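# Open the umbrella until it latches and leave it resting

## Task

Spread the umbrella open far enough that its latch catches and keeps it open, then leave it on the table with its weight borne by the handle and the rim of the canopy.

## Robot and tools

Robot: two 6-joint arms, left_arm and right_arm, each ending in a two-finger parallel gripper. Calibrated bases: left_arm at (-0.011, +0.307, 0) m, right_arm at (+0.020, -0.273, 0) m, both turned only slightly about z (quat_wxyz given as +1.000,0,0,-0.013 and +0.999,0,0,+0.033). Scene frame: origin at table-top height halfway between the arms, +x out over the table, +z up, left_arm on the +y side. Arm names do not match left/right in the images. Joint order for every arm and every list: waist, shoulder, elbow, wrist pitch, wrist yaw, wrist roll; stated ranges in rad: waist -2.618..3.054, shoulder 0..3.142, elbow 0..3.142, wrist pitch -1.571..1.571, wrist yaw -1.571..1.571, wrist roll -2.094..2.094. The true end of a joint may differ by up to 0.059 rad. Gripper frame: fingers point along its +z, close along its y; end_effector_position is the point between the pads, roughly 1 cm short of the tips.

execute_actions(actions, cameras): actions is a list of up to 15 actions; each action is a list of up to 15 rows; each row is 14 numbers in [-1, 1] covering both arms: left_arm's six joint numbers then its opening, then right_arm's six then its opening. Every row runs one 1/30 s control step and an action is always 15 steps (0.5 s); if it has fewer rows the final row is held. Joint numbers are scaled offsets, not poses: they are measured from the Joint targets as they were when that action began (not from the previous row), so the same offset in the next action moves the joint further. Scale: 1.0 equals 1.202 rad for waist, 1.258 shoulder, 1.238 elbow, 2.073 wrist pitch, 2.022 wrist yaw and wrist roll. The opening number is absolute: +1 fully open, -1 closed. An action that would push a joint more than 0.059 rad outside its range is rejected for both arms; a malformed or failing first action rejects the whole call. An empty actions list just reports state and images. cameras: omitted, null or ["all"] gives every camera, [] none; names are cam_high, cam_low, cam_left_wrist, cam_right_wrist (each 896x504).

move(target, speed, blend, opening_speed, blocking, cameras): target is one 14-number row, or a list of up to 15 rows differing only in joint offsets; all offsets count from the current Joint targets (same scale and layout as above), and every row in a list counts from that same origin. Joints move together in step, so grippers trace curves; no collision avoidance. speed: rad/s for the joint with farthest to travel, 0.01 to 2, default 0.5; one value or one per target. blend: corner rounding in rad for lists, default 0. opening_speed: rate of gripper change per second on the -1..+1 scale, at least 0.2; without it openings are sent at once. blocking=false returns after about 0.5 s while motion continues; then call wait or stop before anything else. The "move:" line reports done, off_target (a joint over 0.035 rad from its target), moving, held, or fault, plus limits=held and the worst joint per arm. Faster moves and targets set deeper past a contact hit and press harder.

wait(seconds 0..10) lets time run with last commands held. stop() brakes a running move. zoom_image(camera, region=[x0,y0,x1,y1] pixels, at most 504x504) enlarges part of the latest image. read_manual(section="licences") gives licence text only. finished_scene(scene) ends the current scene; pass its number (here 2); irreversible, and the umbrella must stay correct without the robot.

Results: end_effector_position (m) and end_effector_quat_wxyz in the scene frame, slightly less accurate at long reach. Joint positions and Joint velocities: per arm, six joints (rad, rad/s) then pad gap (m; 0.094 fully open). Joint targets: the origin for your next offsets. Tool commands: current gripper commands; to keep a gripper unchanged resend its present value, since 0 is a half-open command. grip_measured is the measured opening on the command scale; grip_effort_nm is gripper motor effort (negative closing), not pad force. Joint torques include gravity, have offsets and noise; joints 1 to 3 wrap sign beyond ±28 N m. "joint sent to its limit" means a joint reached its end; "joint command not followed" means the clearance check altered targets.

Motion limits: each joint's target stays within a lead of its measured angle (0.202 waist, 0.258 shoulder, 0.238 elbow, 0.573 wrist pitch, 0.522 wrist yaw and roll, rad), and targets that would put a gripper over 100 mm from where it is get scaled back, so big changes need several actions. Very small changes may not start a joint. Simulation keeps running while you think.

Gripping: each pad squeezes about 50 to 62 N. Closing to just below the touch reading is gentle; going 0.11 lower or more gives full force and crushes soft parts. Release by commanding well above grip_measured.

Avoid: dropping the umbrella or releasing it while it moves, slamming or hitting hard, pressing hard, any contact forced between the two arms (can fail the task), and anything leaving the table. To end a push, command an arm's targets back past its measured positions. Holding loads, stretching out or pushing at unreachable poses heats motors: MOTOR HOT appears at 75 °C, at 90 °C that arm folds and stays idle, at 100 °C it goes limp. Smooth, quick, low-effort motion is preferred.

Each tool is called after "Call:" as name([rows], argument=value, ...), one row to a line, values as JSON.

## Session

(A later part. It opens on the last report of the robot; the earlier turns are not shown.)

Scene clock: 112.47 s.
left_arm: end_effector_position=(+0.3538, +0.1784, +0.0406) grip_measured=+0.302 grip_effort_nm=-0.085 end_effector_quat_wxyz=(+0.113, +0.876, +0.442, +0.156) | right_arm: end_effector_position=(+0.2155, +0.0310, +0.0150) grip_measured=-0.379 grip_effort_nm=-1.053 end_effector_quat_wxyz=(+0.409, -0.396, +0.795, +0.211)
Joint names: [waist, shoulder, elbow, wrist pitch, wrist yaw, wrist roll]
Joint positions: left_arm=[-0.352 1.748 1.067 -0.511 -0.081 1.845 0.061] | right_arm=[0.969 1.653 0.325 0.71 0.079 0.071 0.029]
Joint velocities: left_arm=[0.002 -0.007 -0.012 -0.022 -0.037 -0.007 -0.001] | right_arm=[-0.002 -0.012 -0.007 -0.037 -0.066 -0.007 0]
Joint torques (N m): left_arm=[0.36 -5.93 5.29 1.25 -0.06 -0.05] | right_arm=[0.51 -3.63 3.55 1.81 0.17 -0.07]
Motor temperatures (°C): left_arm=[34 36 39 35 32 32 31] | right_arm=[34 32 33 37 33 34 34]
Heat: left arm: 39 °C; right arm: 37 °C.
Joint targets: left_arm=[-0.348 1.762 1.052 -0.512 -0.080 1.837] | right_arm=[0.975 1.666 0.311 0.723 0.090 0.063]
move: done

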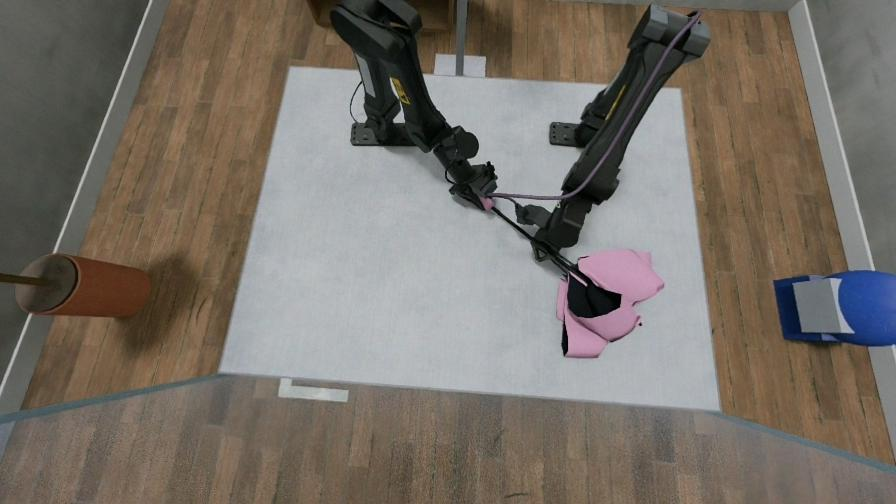

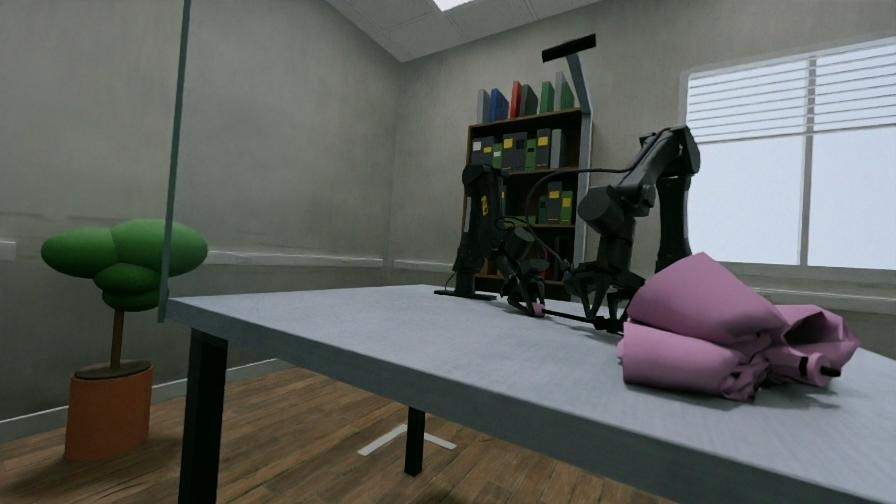

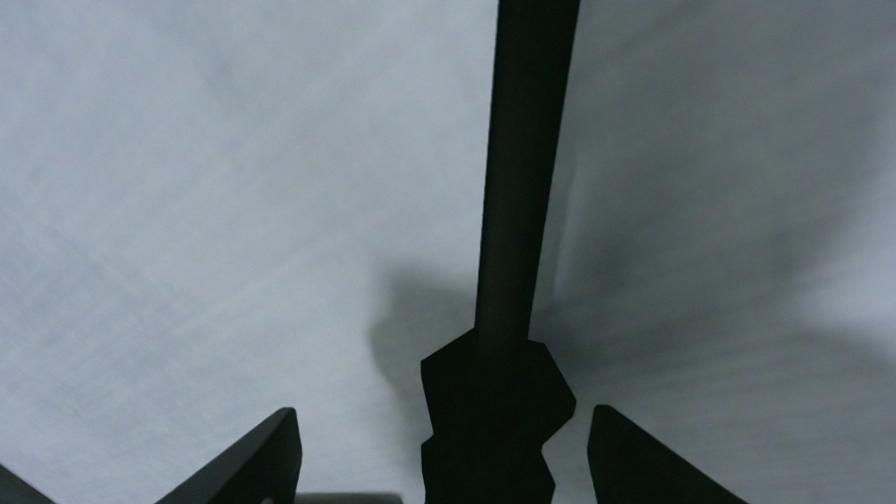

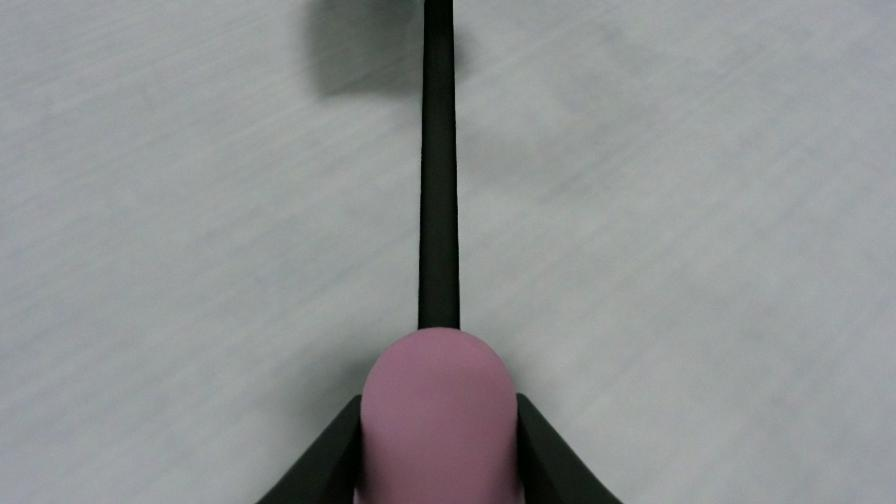

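Call:
execute_actions(actions=[], cameras=["cam_left_wrist", "cam_high"])

Scene clock: 128.50 s.
left_arm: end_effector_position=(+0.3538, +0.1783, +0.0407) grip_measured=+0.302 grip_effort_nm=-0.090 end_effector_quat_wxyz=(+0.114, +0.876, +0.442, +0.156) | right_arm: end_effector_position=(+0.2155, +0.0310, +0.0150) grip_measured=-0.379 grip_effort_nm=-1.057 end_effector_quat_wxyz=(+0.409, -0.396, +0.795, +0.211)
Joint names: [waist, shoulder, elbow, wrist pitch, wrist yaw, wrist roll]
Joint positions: left_arm=[-0.352 1.748 1.067 -0.51 -0.081 1.845 0.061] | right_arm=[0.969 1.653 0.325 0.71 0.079 0.071 0.029]
Joint velocities: left_arm=[-0.017 0.007 0.002 0.037 -0.051 0.022 -0.001] | right_arm=[0.012 -0.002 -0.012 0.037 -0.037 0.007 0]
Joint torques (N m): left_arm=[0.36 -5.91 5.29 1.24 -0.07 -0.05] | right_arm=[0.51 -3.6 3.48 1.82 0.17 -0.07]
Motor temperatures (°C): left_arm=[34 36 38 35 32 32 31] | right_arm=[34 33 33 37 33 34 35]
Heat: left arm: 38 °C; right arm: 37 °C.
Joint targets: left_arm=[-0.348 1.762 1.052 -0.512 -0.080 1.837] | right_arm=[0.975 1.666 0.311 0.723 0.090 0.063]
Tool commands: left_gripper/opening=+0.3 right_gripper/opening=-0.6
Images, in order (width x height): cam_high 896x504, cam_left_wrist 896x504.

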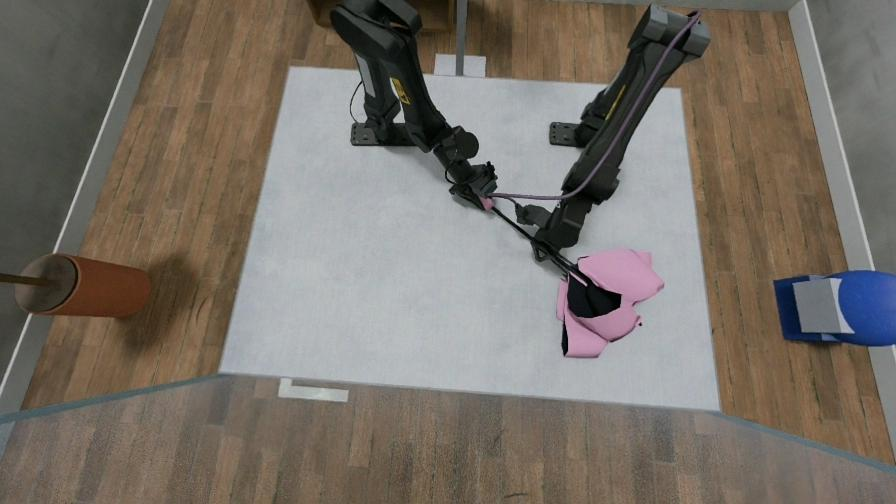

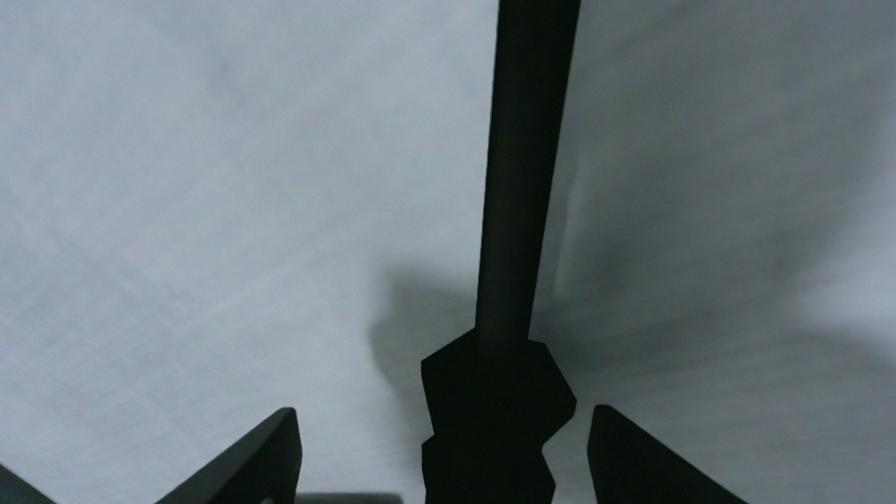

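Call:
move(target=[0.002, 0.0025, -0.0322, 0.0207, 0, 0, 0.3, 0, 0, 0, 0, 0, 0, -0.6], speed=0.2, cameras=["cam_left_wrist"])

Scene clock: 148.70 s.
left_arm: end_effector_position=(+0.3509, +0.1795, +0.0327) grip_measured=+0.302 grip_effort_nm=-0.085 end_effector_quat_wxyz=(+0.115, +0.876, +0.442, +0.157) | right_arm: end_effector_position=(+0.2155, +0.0310, +0.0150) grip_measured=-0.379 grip_effort_nm=-1.062 end_effector_quat_wxyz=(+0.409, -0.396, +0.795, +0.211)
Joint names: [waist, shoulder, elbow, wrist pitch, wrist yaw, wrist roll]
Joint positions: left_arm=[-0.352 1.748 1.03 -0.468 -0.081 1.845 0.061] | right_arm=[0.969 1.653 0.325 0.71 0.079 0.071 0.029]
Joint velocities: left_arm=[0.007 0.007 -0.002 0.022 -0.022 -0.007 0] | right_arm=[0.002 -0.027 0.007 0.007 0.022 0.007 0]
Joint torques (N m): left_arm=[0.59 -5.6 5.01 1.23 -0.06 -0.05] | right_arm=[0.53 -3.6 3.49 1.8 0.16 -0.06]
Motor temperatures (°C): left_arm=[34 35 38 35 32 31 31] | right_arm=[34 33 33 38 33 34 35]
Heat: left arm: 38 °C; right arm: 38 °C.
Joint targets: left_arm=[-0.346 1.765 1.012 -0.469 -0.080 1.837] | right_arm=[0.975 1.666 0.311 0.723 0.090 0.063]
move: done
Images, in order (width x height): cam_left_wrist 896x504.

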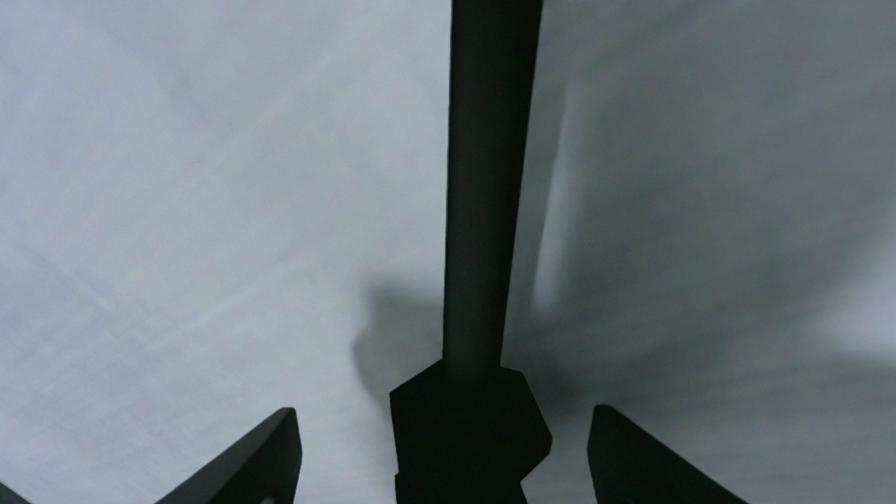

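Call:
move(target=[0.0034, 0.0072, -0.0170, 0.0145, 0, 0, 0.1, 0, 0, 0, 0, 0, 0, -0.6], speed=0.2, cameras=["cam_left_wrist"])

Scene clock: 156.77 s.
left_arm: end_effector_position=(+0.3521, +0.1811, +0.0281) grip_measured=+0.101 grip_effort_nm=-0.076 end_effector_quat_wxyz=(+0.117, +0.874, +0.444, +0.160) | right_arm: end_effector_position=(+0.2155, +0.0310, +0.0150) grip_measured=-0.379 grip_effort_nm=-1.062 end_effector_quat_wxyz=(+0.409, -0.396, +0.795, +0.211)
Joint names: [waist, shoulder, elbow, wrist pitch, wrist yaw, wrist roll]
Joint positions: left_arm=[-0.347 1.754 1.013 -0.438 -0.082 1.845 0.052] | right_arm=[0.969 1.653 0.325 0.71 0.079 0.071 0.029]
Joint velocities: left_arm=[-0.007 -0.002 0.002 0.022 -0.022 0.007 0] | right_arm=[-0.002 0.007 -0.012 0.007 -0.037 -0.095 0]
Joint torques (N m): left_arm=[0.55 -5.38 4.64 1.29 -0.06 -0.04] | right_arm=[0.51 -3.58 3.52 1.81 0.16 -0.06]
Motor temperatures (°C): left_arm=[34 35 38 35 32 31 31] | right_arm=[34 33 33 38 33 34 36]
Heat: left arm: 38 °C; right arm: 38 °C.
Joint targets: left_arm=[-0.342 1.774 0.991 -0.439 -0.081 1.837] | right_arm=[0.975 1.666 0.311 0.723 0.090 0.063]
move: done
Images, in order (width x height): cam_left_wrist 896x504.

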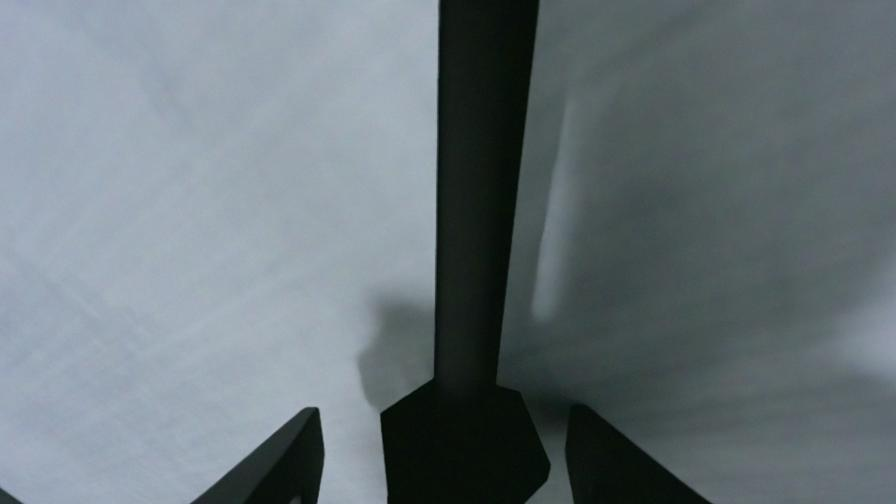

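Call:
move(target=[0.001, -0.0088, -0.0187, 0.0058, 0, 0, 0.0, 0, 0, 0, 0, 0, 0, -0.6], speed=0.2, cameras=["cam_left_wrist"])

Scene clock: 164.07 s.
left_arm: end_effector_position=(+0.3512, +0.1820, +0.0261) grip_measured=+0.001 grip_effort_nm=-0.081 end_effector_quat_wxyz=(+0.116, +0.874, +0.444, +0.162) | right_arm: end_effector_position=(+0.2155, +0.0310, +0.0150) grip_measured=-0.379 grip_effort_nm=-1.057 end_effector_quat_wxyz=(+0.409, -0.396, +0.795, +0.211)
Joint names: [waist, shoulder, elbow, wrist pitch, wrist yaw, wrist roll]
Joint positions: left_arm=[-0.347 1.754 1.004 -0.429 -0.085 1.845 0.047] | right_arm=[0.969 1.653 0.325 0.71 0.079 0.071 0.029]
Joint velocities: left_arm=[-0.017 0.007 0.007 0.037 -0.037 0.037 0] | right_arm=[-0.002 0.007 -0.002 -0.007 -0.022 -0.007 -0.001]
Joint torques (N m): left_arm=[0.65 -6.15 3.51 1.31 -0.02 -0.05] | right_arm=[0.57 -3.56 3.49 1.82 0.15 -0.05]
Motor temperatures (°C): left_arm=[34 35 38 36 32 31 31] | right_arm=[34 33 33 39 33 34 36]
Heat: left arm: 38 °C; right arm: 39 °C.
Joint targets: left_arm=[-0.340 1.763 0.968 -0.427 -0.080 1.837] | right_arm=[0.975 1.666 0.311 0.723 0.090 0.063]
move: off_target (left_arm); left_arm: the elbow is farthest, 0.036 rad from its target
Images, in order (width x height): cam_left_wrist 896x504.

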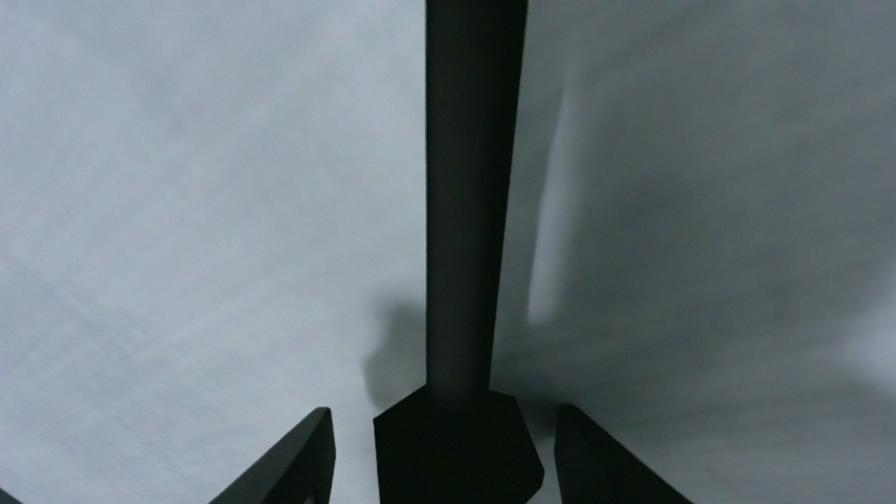

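Call:
zoom_image(camera="cam_left_wrist", region=[250, 300, 700, 504])

Scaled by 1.120 from the camera's 896x504 image, which has a finer 1280x720 frame.

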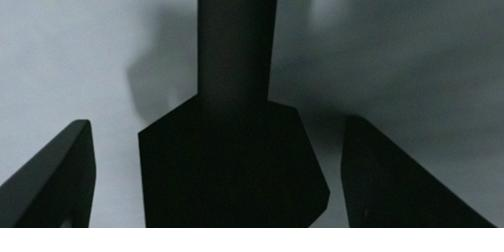

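Call:
move(target=[0, 0, 0.012, 0, 0, 0, -0.7, 0, 0, 0, 0, 0, 0, -0.6], speed=0.2, opening_speed=0.5, cameras=["cam_left_wrist", "cam_right_wrist", "cam_low"])

Scene clock: 173.53 s.
left_arm: end_effector_position=(+0.3517, +0.1828, +0.0259) grip_measured=-0.488 grip_effort_nm=-1.038 end_effector_quat_wxyz=(+0.115, +0.875, +0.441, +0.164) | right_arm: end_effector_position=(+0.2156, +0.0310, +0.0150) grip_measured=-0.379 grip_effort_nm=-1.057 end_effector_quat_wxyz=(+0.409, -0.396, +0.795, +0.212)
Joint names: [waist, shoulder, elbow, wrist pitch, wrist yaw, wrist roll]
Joint positions: left_arm=[-0.347 1.754 1.002 -0.425 -0.09 1.852 0.024] | right_arm=[0.969 1.653 0.325 0.711 0.079 0.071 0.029]
Joint velocities: left_arm=[-0.007 -0.002 -0.007 0.022 0.007 -0.066 0] | right_arm=[-0.002 -0.002 -0.007 -0.037 0.022 -0.022 0]
Joint torques (N m): left_arm=[0.64 -6.13 4.83 1.26 0.03 -0.13] | right_arm=[0.5 -3.6 3.51 1.81 0.17 -0.07]
Motor temperatures (°C): left_arm=[34 35 38 36 32 31 31] | right_arm=[34 33 33 39 33 34 36]
Heat: left arm: 38 °C; right arm: 39 °C.
Joint targets: left_arm=[-0.340 1.763 0.983 -0.427 -0.081 1.837] | right_arm=[0.975 1.666 0.311 0.723 0.090 0.063]
move: done
Images, in order (width x height): cam_low 896x504, cam_left_wrist 896x504, cam_right_wrist 896x504.

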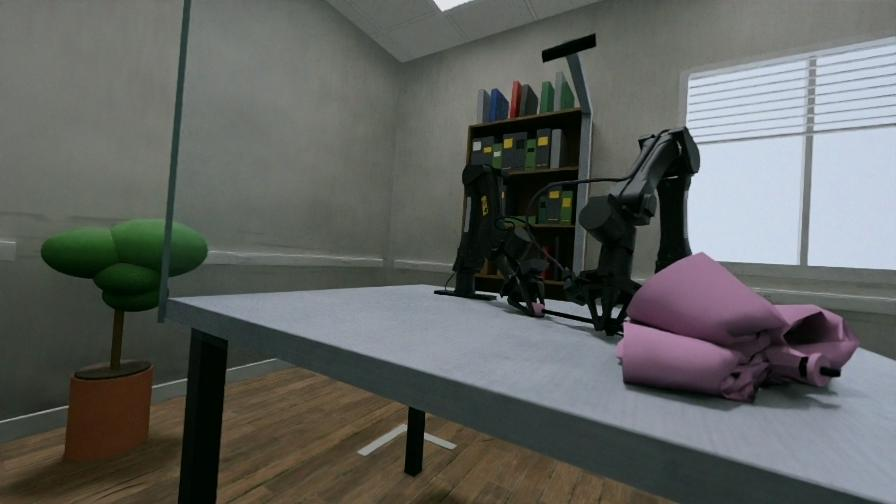

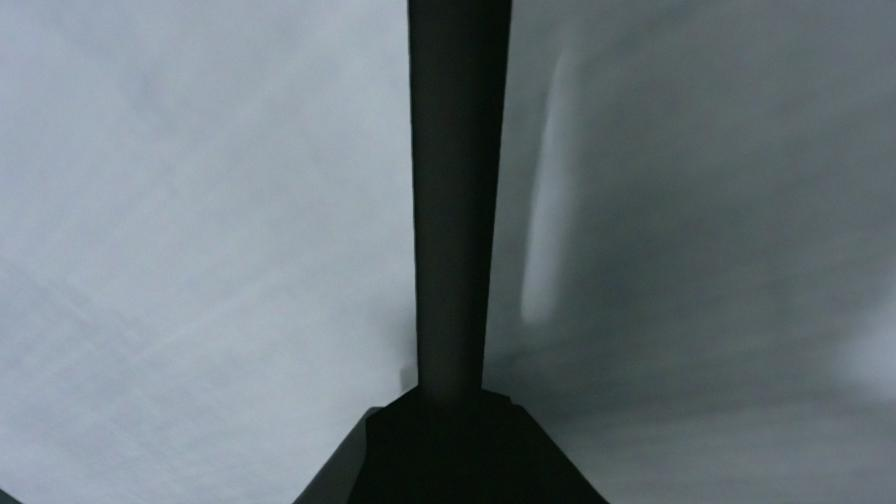

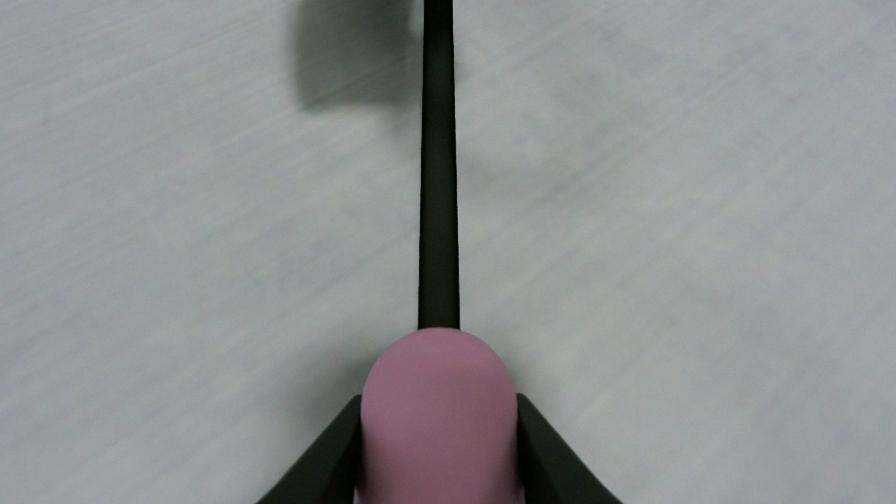

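Call:
move([
  [-0.0855, -0.0755, 0.0602, -0.0504, -0.0849, -0.0275, -0.7, -0.0393, -0.0750, -0.0516, 0.0361, -0.0362, -0.0218, -0.6],
  [-0.1648, -0.1074, 0.1141, -0.1074, -0.1642, -0.0685, -0.7, -0.0745, -0.1252, -0.0992, 0.0718, -0.0659, -0.0376, -0.6],
], speed=0.3, blend=0.05)

Scene clock: 295.23 s.
left_arm: end_effector_position=(+0.3370, +0.1672, +0.0826) grip_measured=-0.489 grip_effort_nm=-1.043 end_effector_quat_wxyz=(+0.060, +0.859, +0.443, +0.250) | right_arm: end_effector_position=(+0.2120, +0.0134, +0.0416) grip_measured=-0.380 grip_effort_nm=-1.057 end_effector_quat_wxyz=(+0.446, -0.399, +0.759, +0.256)
Joint names: [waist, shoulder, elbow, wrist pitch, wrist yaw, wrist roll]
Joint positions: left_arm=[-0.527 1.653 1.093 -0.629 -0.363 1.706 0.024] | right_arm=[0.89 1.53 0.198 0.842 -0.043 0.015 0.029]
Joint velocities: left_arm=[-0.002 -0.002 -0.007 -0.081 -0.007 -0.007 0] | right_arm=[-0.017 0.012 -0.007 -0.007 -0.066 -0.022 0]
Joint torques (N m): left_arm=[-0.95 -8.29 9.25 1.04 -0.71 -0.02] | right_arm=[-0.5 -5.38 4 2.06 -0.01 -0.27]
Motor temperatures (°C): left_arm=[34 36 38 36 32 31 33] | right_arm=[34 33 33 42 33 34 37]
Heat: left arm: 38 °C; right arm: 42 °C.
Joint targets: left_arm=[-0.539 1.628 1.124 -0.649 -0.412 1.699] | right_arm=[0.885 1.509 0.188 0.872 -0.043 -0.013]
move: off_target (left_arm); left_arm: the wrist yaw is farthest, 0.050 rad from its target

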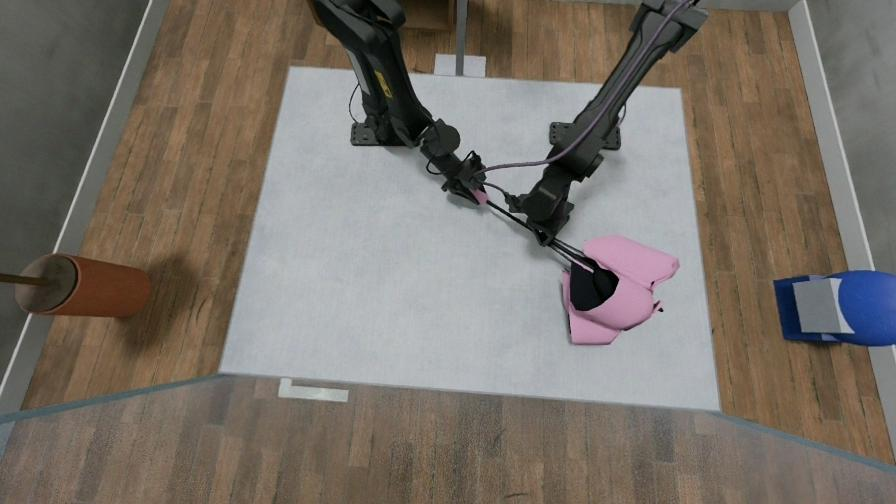

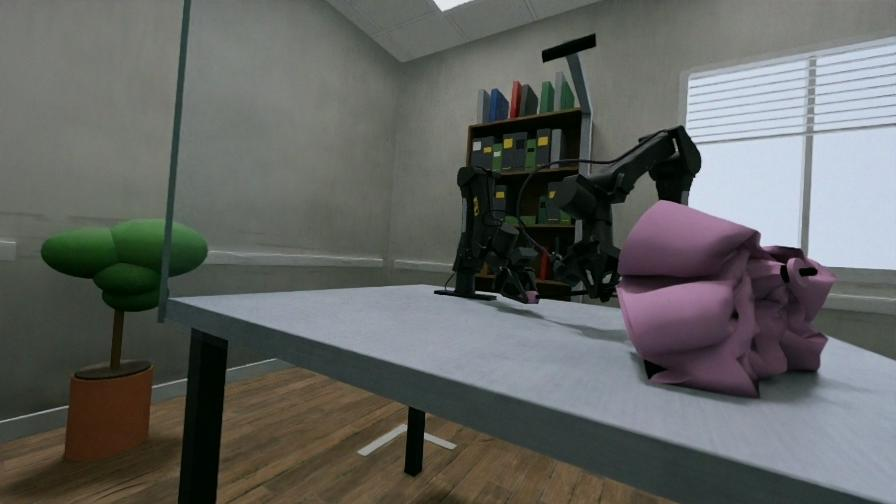

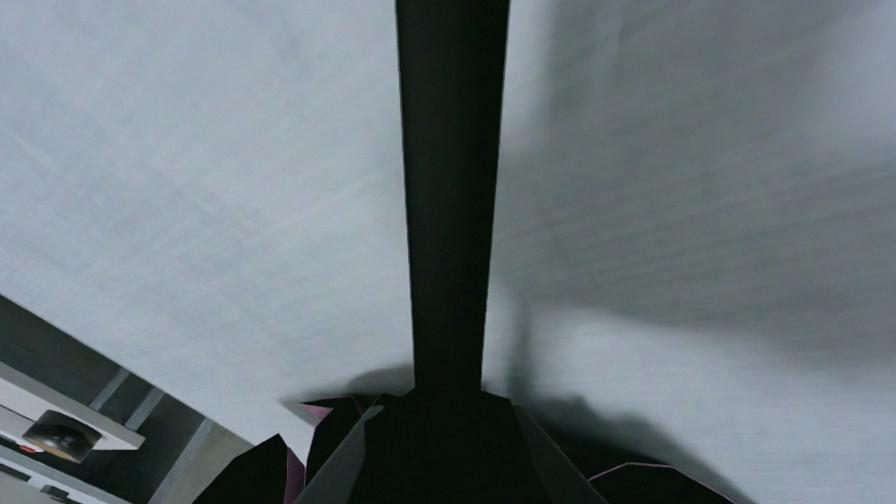

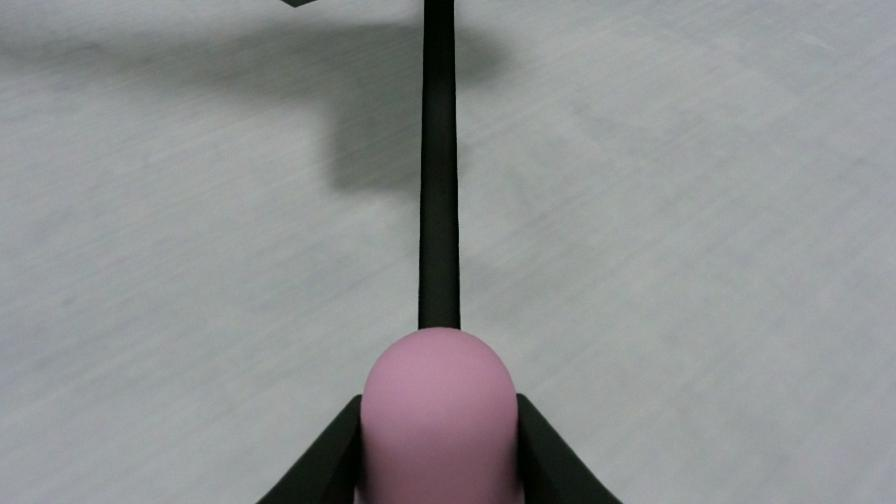

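Call:
move([
  [-0.0790, -0.0079, 0.0864, -0.0680, -0.0930, -0.0490, -0.7, -0.0413, -0.0475, -0.0406, 0.0400, -0.0357, -0.0124, -0.6],
  [-0.1568, 0.0215, 0.1866, -0.1512, -0.1672, -0.1019, -0.7, -0.0886, -0.0883, -0.0747, 0.0719, -0.0764, -0.0208, -0.6],
], speed=0.3, blend=0.05)

Scene clock: 312.83 s.
left_arm: end_effector_position=(+0.3243, +0.1531, +0.1607) grip_measured=-0.491 grip_effort_nm=-1.038 end_effector_quat_wxyz=(+0.000, +0.821, +0.443, +0.361) | right_arm: end_effector_position=(+0.2145, +0.0008, +0.0830) grip_measured=-0.379 grip_effort_nm=-1.062 end_effector_quat_wxyz=(+0.506, -0.393, +0.704, +0.305)
Joint names: [waist, shoulder, elbow, wrist pitch, wrist yaw, wrist roll]
Joint positions: left_arm=[-0.719 1.648 1.321 -0.955 -0.689 1.511 0.024] | right_arm=[0.782 1.416 0.107 0.997 -0.193 -0.029 0.029]
Joint velocities: left_arm=[0.007 -0.007 -0.007 -0.051 -0.051 -0.007 0] | right_arm=[0.007 -0.002 -0.002 0.037 0.007 -0.066 0]
Joint torques (N m): left_arm=[-0.69 -5.91 9.57 0.96 -0.98 -0.15] | right_arm=[-0.25 -4.34 4.07 2.1 -0.1 -0.24]
Motor temperatures (°C): left_arm=[34 36 39 36 32 31 33] | right_arm=[34 34 33 43 33 34 37]
Heat: left arm: 39 °C; right arm: 43 °C.
Joint targets: left_arm=[-0.727 1.655 1.355 -0.963 -0.751 1.492] | right_arm=[0.779 1.398 0.096 1.021 -0.198 -0.055]
move: off_target (left_arm); left_arm: the wrist yaw is farthest, 0.061 rad from its target

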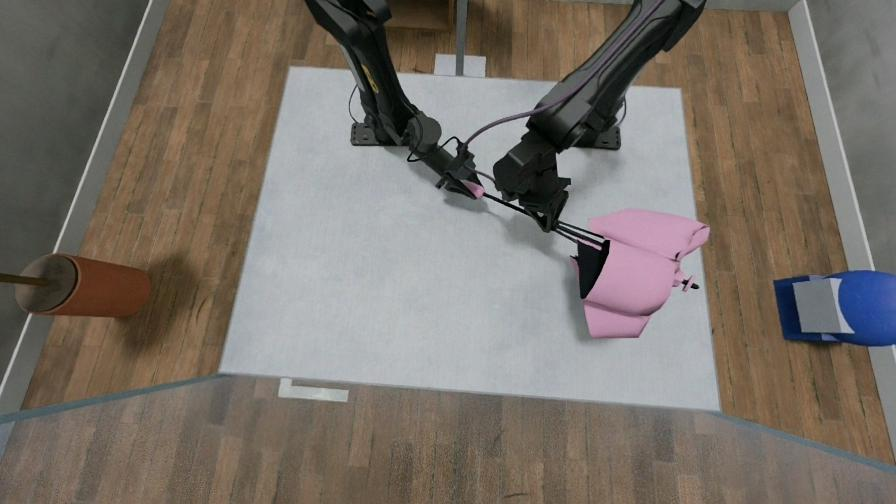

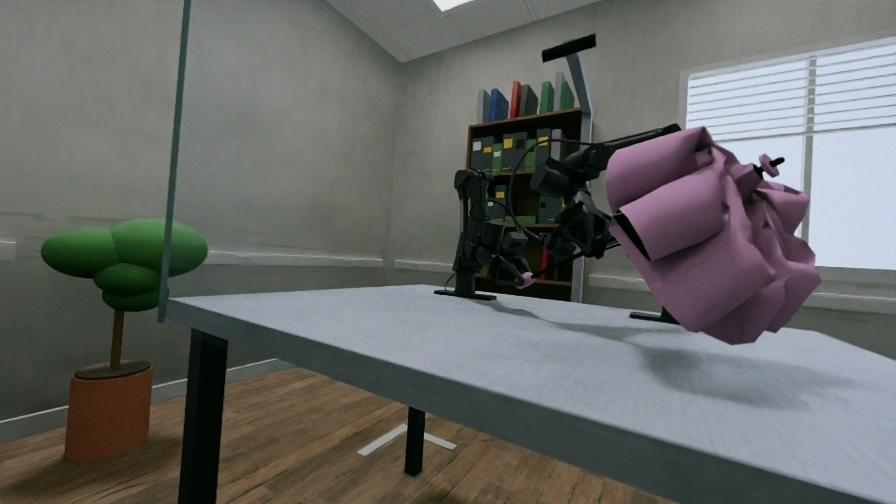

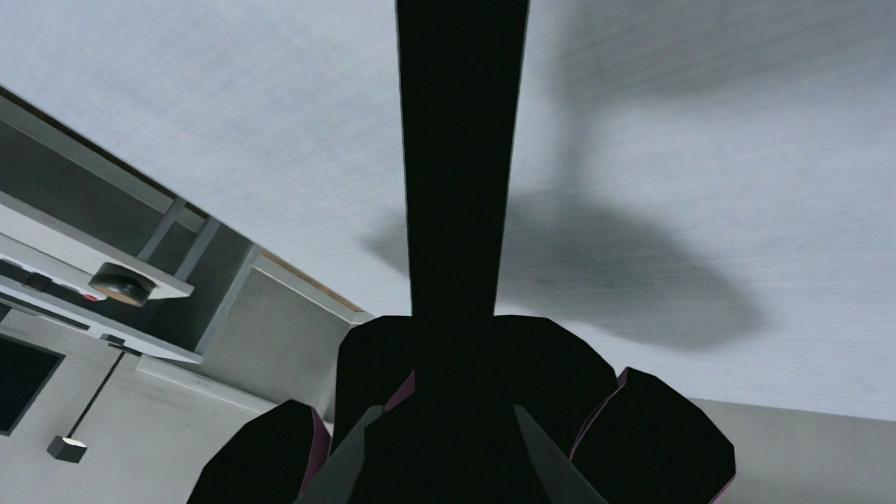

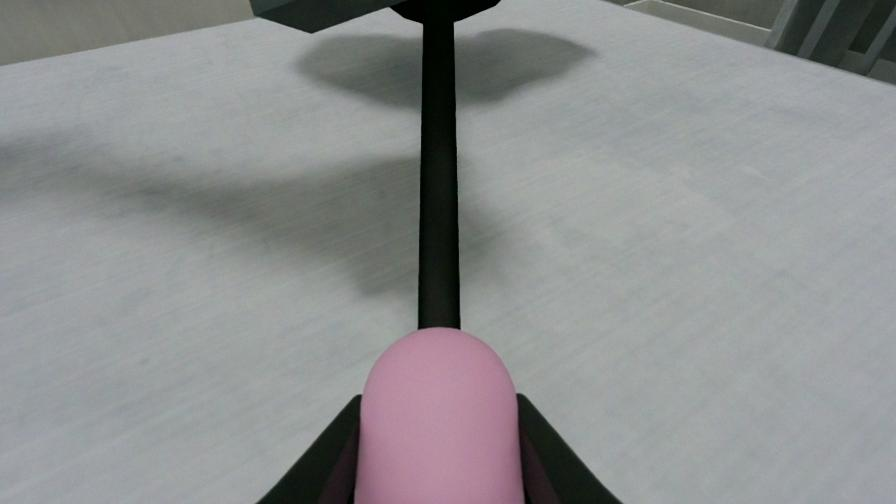

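Call:
move([
  [0.0824, -0.0382, 0.0040, 0.0135, 0.0302, 0.0623, -0.7, 0, 0, 0, 0, 0, 0, -0.6],
  [0.1456, -0.0556, 0.0129, 0.0270, 0.0351, 0.1088, -0.7, 0, 0, 0, 0, 0, 0, -0.6],
], speed=0.2, blend=0.04)

Scene clock: 330.57 s.
left_arm: end_effector_position=(+0.3447, +0.1766, +0.1700) grip_measured=-0.492 grip_effort_nm=-1.038 end_effector_quat_wxyz=(+0.017, +0.833, +0.440, +0.334) | right_arm: end_effector_position=(+0.2175, +0.0020, +0.0916) grip_measured=-0.381 grip_effort_nm=-1.062 end_effector_quat_wxyz=(+0.522, -0.388, +0.695, +0.307)
Joint names: [waist, shoulder, elbow, wrist pitch, wrist yaw, wrist roll]
Joint positions: left_arm=[-0.587 1.612 1.336 -0.908 -0.578 1.674 0.024] | right_arm=[0.782 1.416 0.107 1.034 -0.185 -0.029 0.029]
Joint velocities: left_arm=[-0.002 -0.002 -0.007 0.11 -0.051 -0.022 0] | right_arm=[-0.007 -0.002 -0.012 0.022 0.051 -0.037 0]
Joint torques (N m): left_arm=[3.12 -8.36 9.81 1.23 -1.32 0.47] | right_arm=[-0.32 -4.37 4.15 1.76 -0.2 -0.25]
Motor temperatures (°C): left_arm=[34 36 40 36 33 31 33] | right_arm=[34 33 33 45 33 34 37]
Heat: left arm: 40 °C; right arm: 45 °C.
Joint targets: left_arm=[-0.552 1.585 1.371 -0.907 -0.680 1.713] | right_arm=[0.779 1.398 0.096 1.021 -0.198 -0.055]
move: off_target (left_arm); left_arm: the wrist yaw is farthest, 0.102 rad from its target

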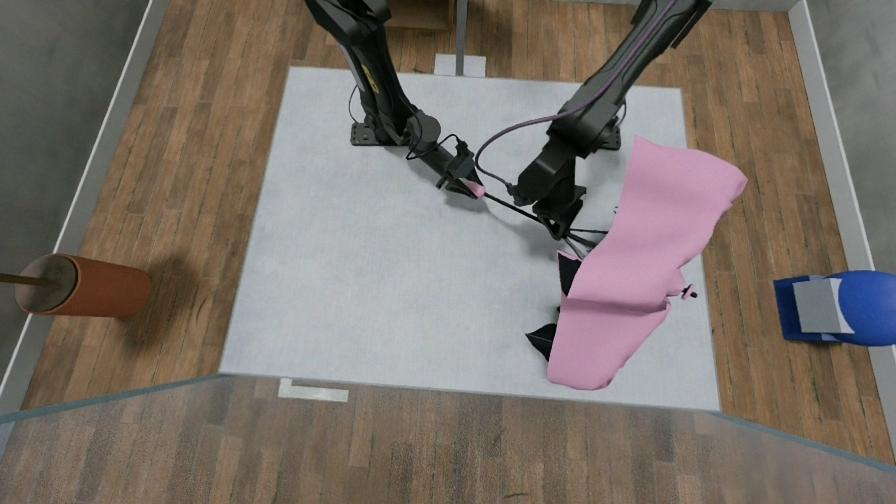

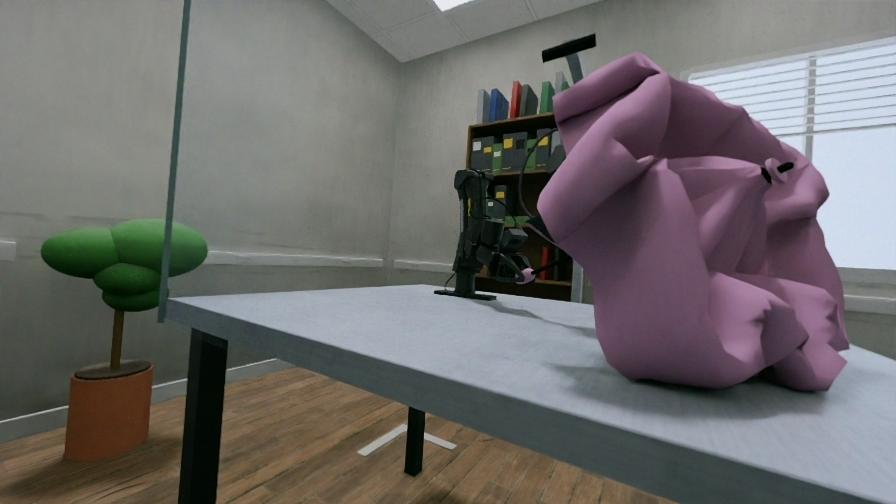

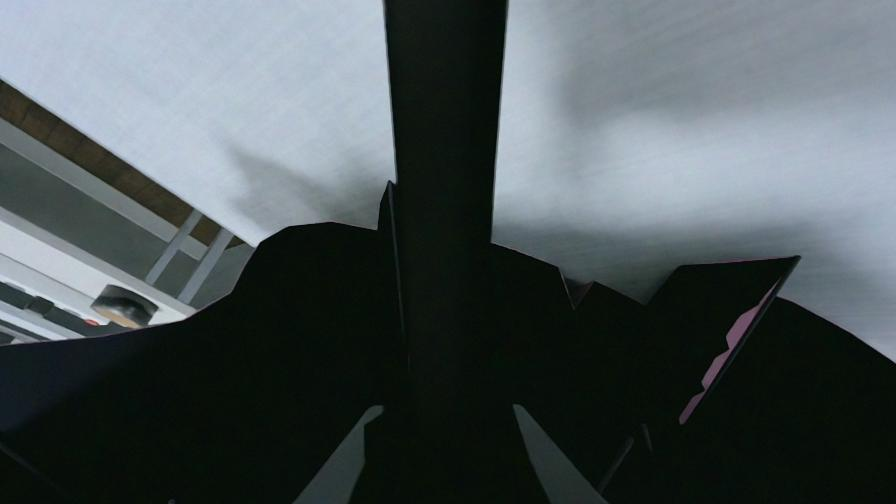

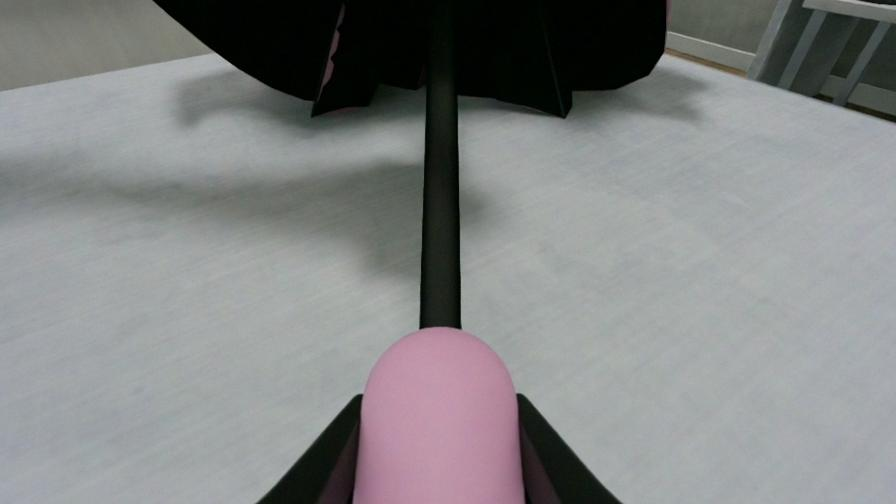

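Call:
zoom_image(camera="cam_low", region=[440, 30, 896, 430])

Call:
zoom_image(camera="cam_high", region=[420, 100, 770, 410])

Call:
zoom_image(camera="cam_right_wrist", region=[140, 0, 700, 200])

Scaled by 1.105 from the camera's 896x504 image, which has a finer 1280x720 frame.

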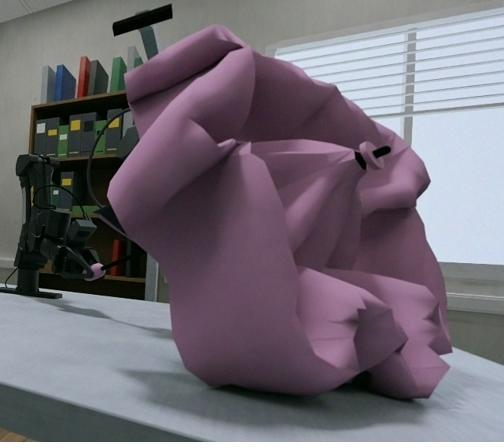

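Scaled by 1.440 from the camera's 896x504 image, which has a finer 1280x720 frame.

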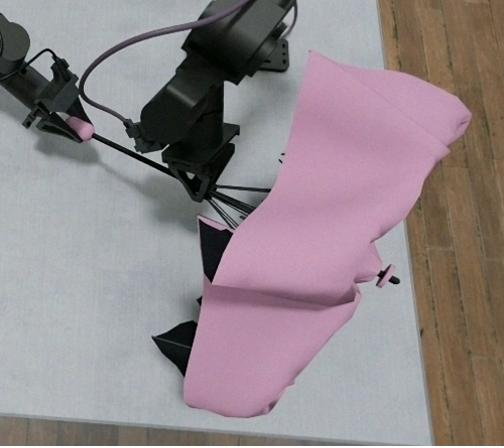

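Region (140, 0, 700, 200) is 560x200 pixels. A region can be at most 504 by 504 pixels.

Call:
zoom_image(camera="cam_right_wrist", region=[140, 0, 640, 200])

Call:
zoom_image(camera="cam_left_wrist", region=[300, 150, 800, 504])

Scaled by 1.008 from the camera's 896x504 image, which has a finer 1280x720 frame.

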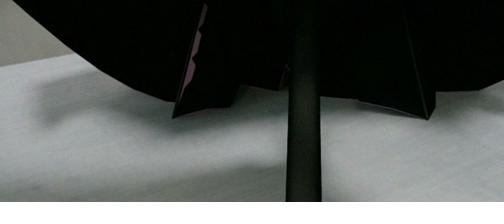

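Scaled by 1.008 from the camera's 896x504 image, which has a finer 1280x720 frame.

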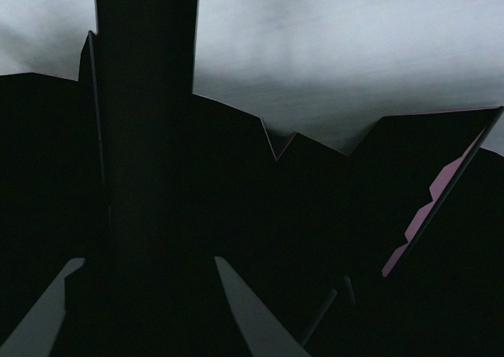

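Call:
move(target=[-0.1065, 0.0437, 0.1688, -0.1124, -0.1039, -0.0312, -0.7, -0.0025, -0.1288, 0.0162, -0.0318, -0.0035, 0.0148, -0.6], speed=0.25)

Scene clock: 350.33 s.
left_arm: end_effector_position=(+0.3421, +0.1744, +0.2423) grip_measured=-0.495 grip_effort_nm=-1.038 end_effector_quat_wxyz=(-0.017, +0.807, +0.417, +0.417) | right_arm: end_effector_position=(+0.2166, +0.0001, +0.1272) grip_measured=-0.381 grip_effort_nm=-1.067 end_effector_quat_wxyz=(+0.555, -0.372, +0.670, +0.324)
Joint names: [waist, shoulder, elbow, wrist pitch, wrist yaw, wrist roll]
Joint positions: left_arm=[-0.679 1.624 1.549 -1.118 -0.794 1.643 0.024] | right_arm=[0.779 1.254 0.107 0.969 -0.188 -0.011 0.029]
Joint velocities: left_arm=[0.007 0.002 -0.007 -0.022 -0.037 0.007 0] | right_arm=[0.017 -0.007 -0.002 -0.037 -0.095 -0.037 0.001]
Joint torques (N m): left_arm=[-0.06 -5.04 9.43 0.97 -1.36 0.12] | right_arm=[-0.35 -3.75 6.54 1.76 -0.21 -0.11]
Motor temperatures (°C): left_arm=[34 37 41 37 34 32 34] | right_arm=[34 33 33 45 33 34 37]
Heat: left arm: 41 °C; right arm: 45 °C.
Joint targets: left_arm=[-0.680 1.640 1.580 -1.140 -0.890 1.650] | right_arm=[0.776 1.236 0.116 0.955 -0.205 -0.025]
move: off_target (left_arm); left_arm: the wrist yaw is farthest, 0.096 rad from its target

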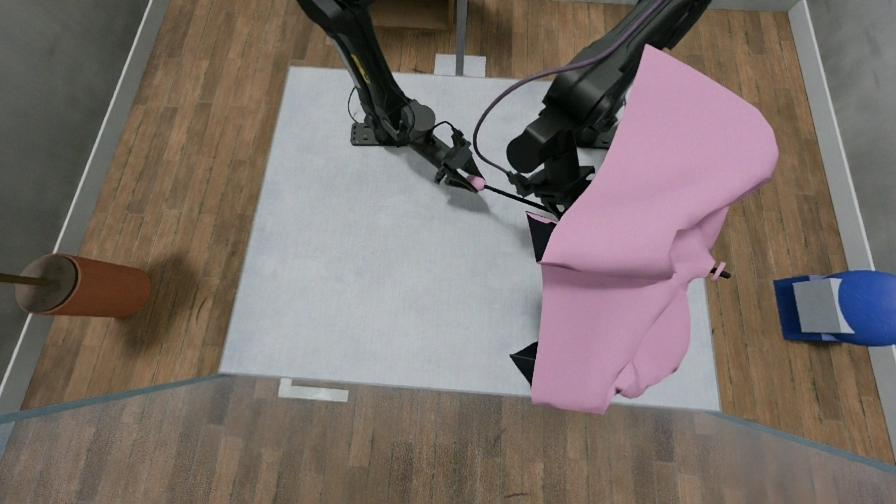

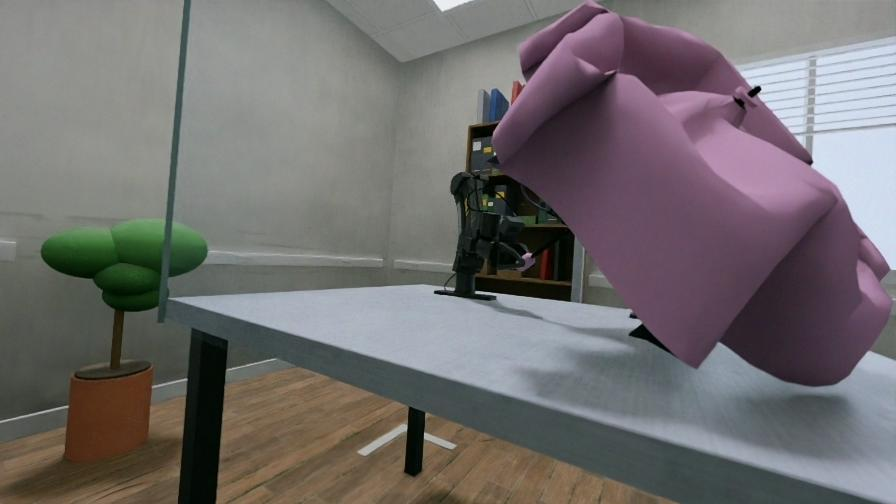

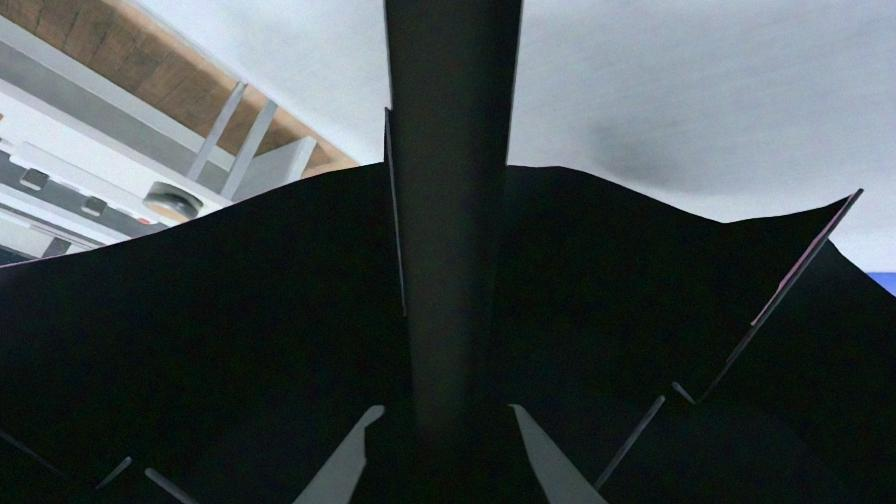

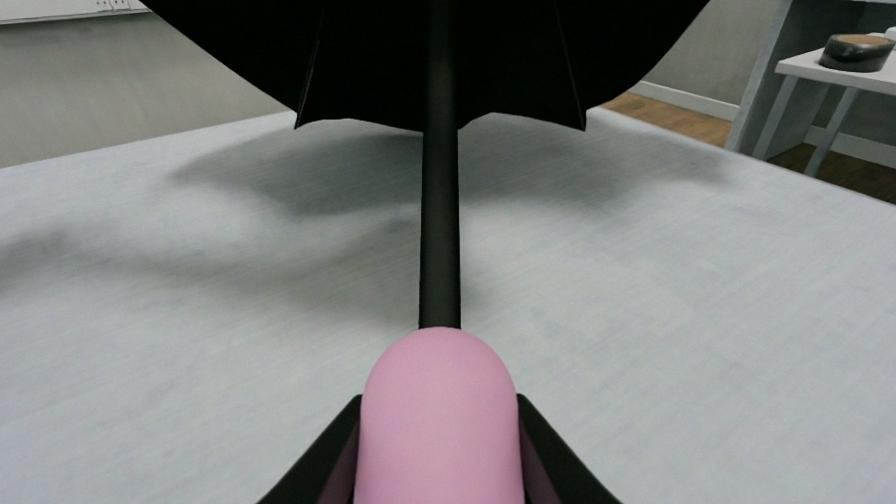

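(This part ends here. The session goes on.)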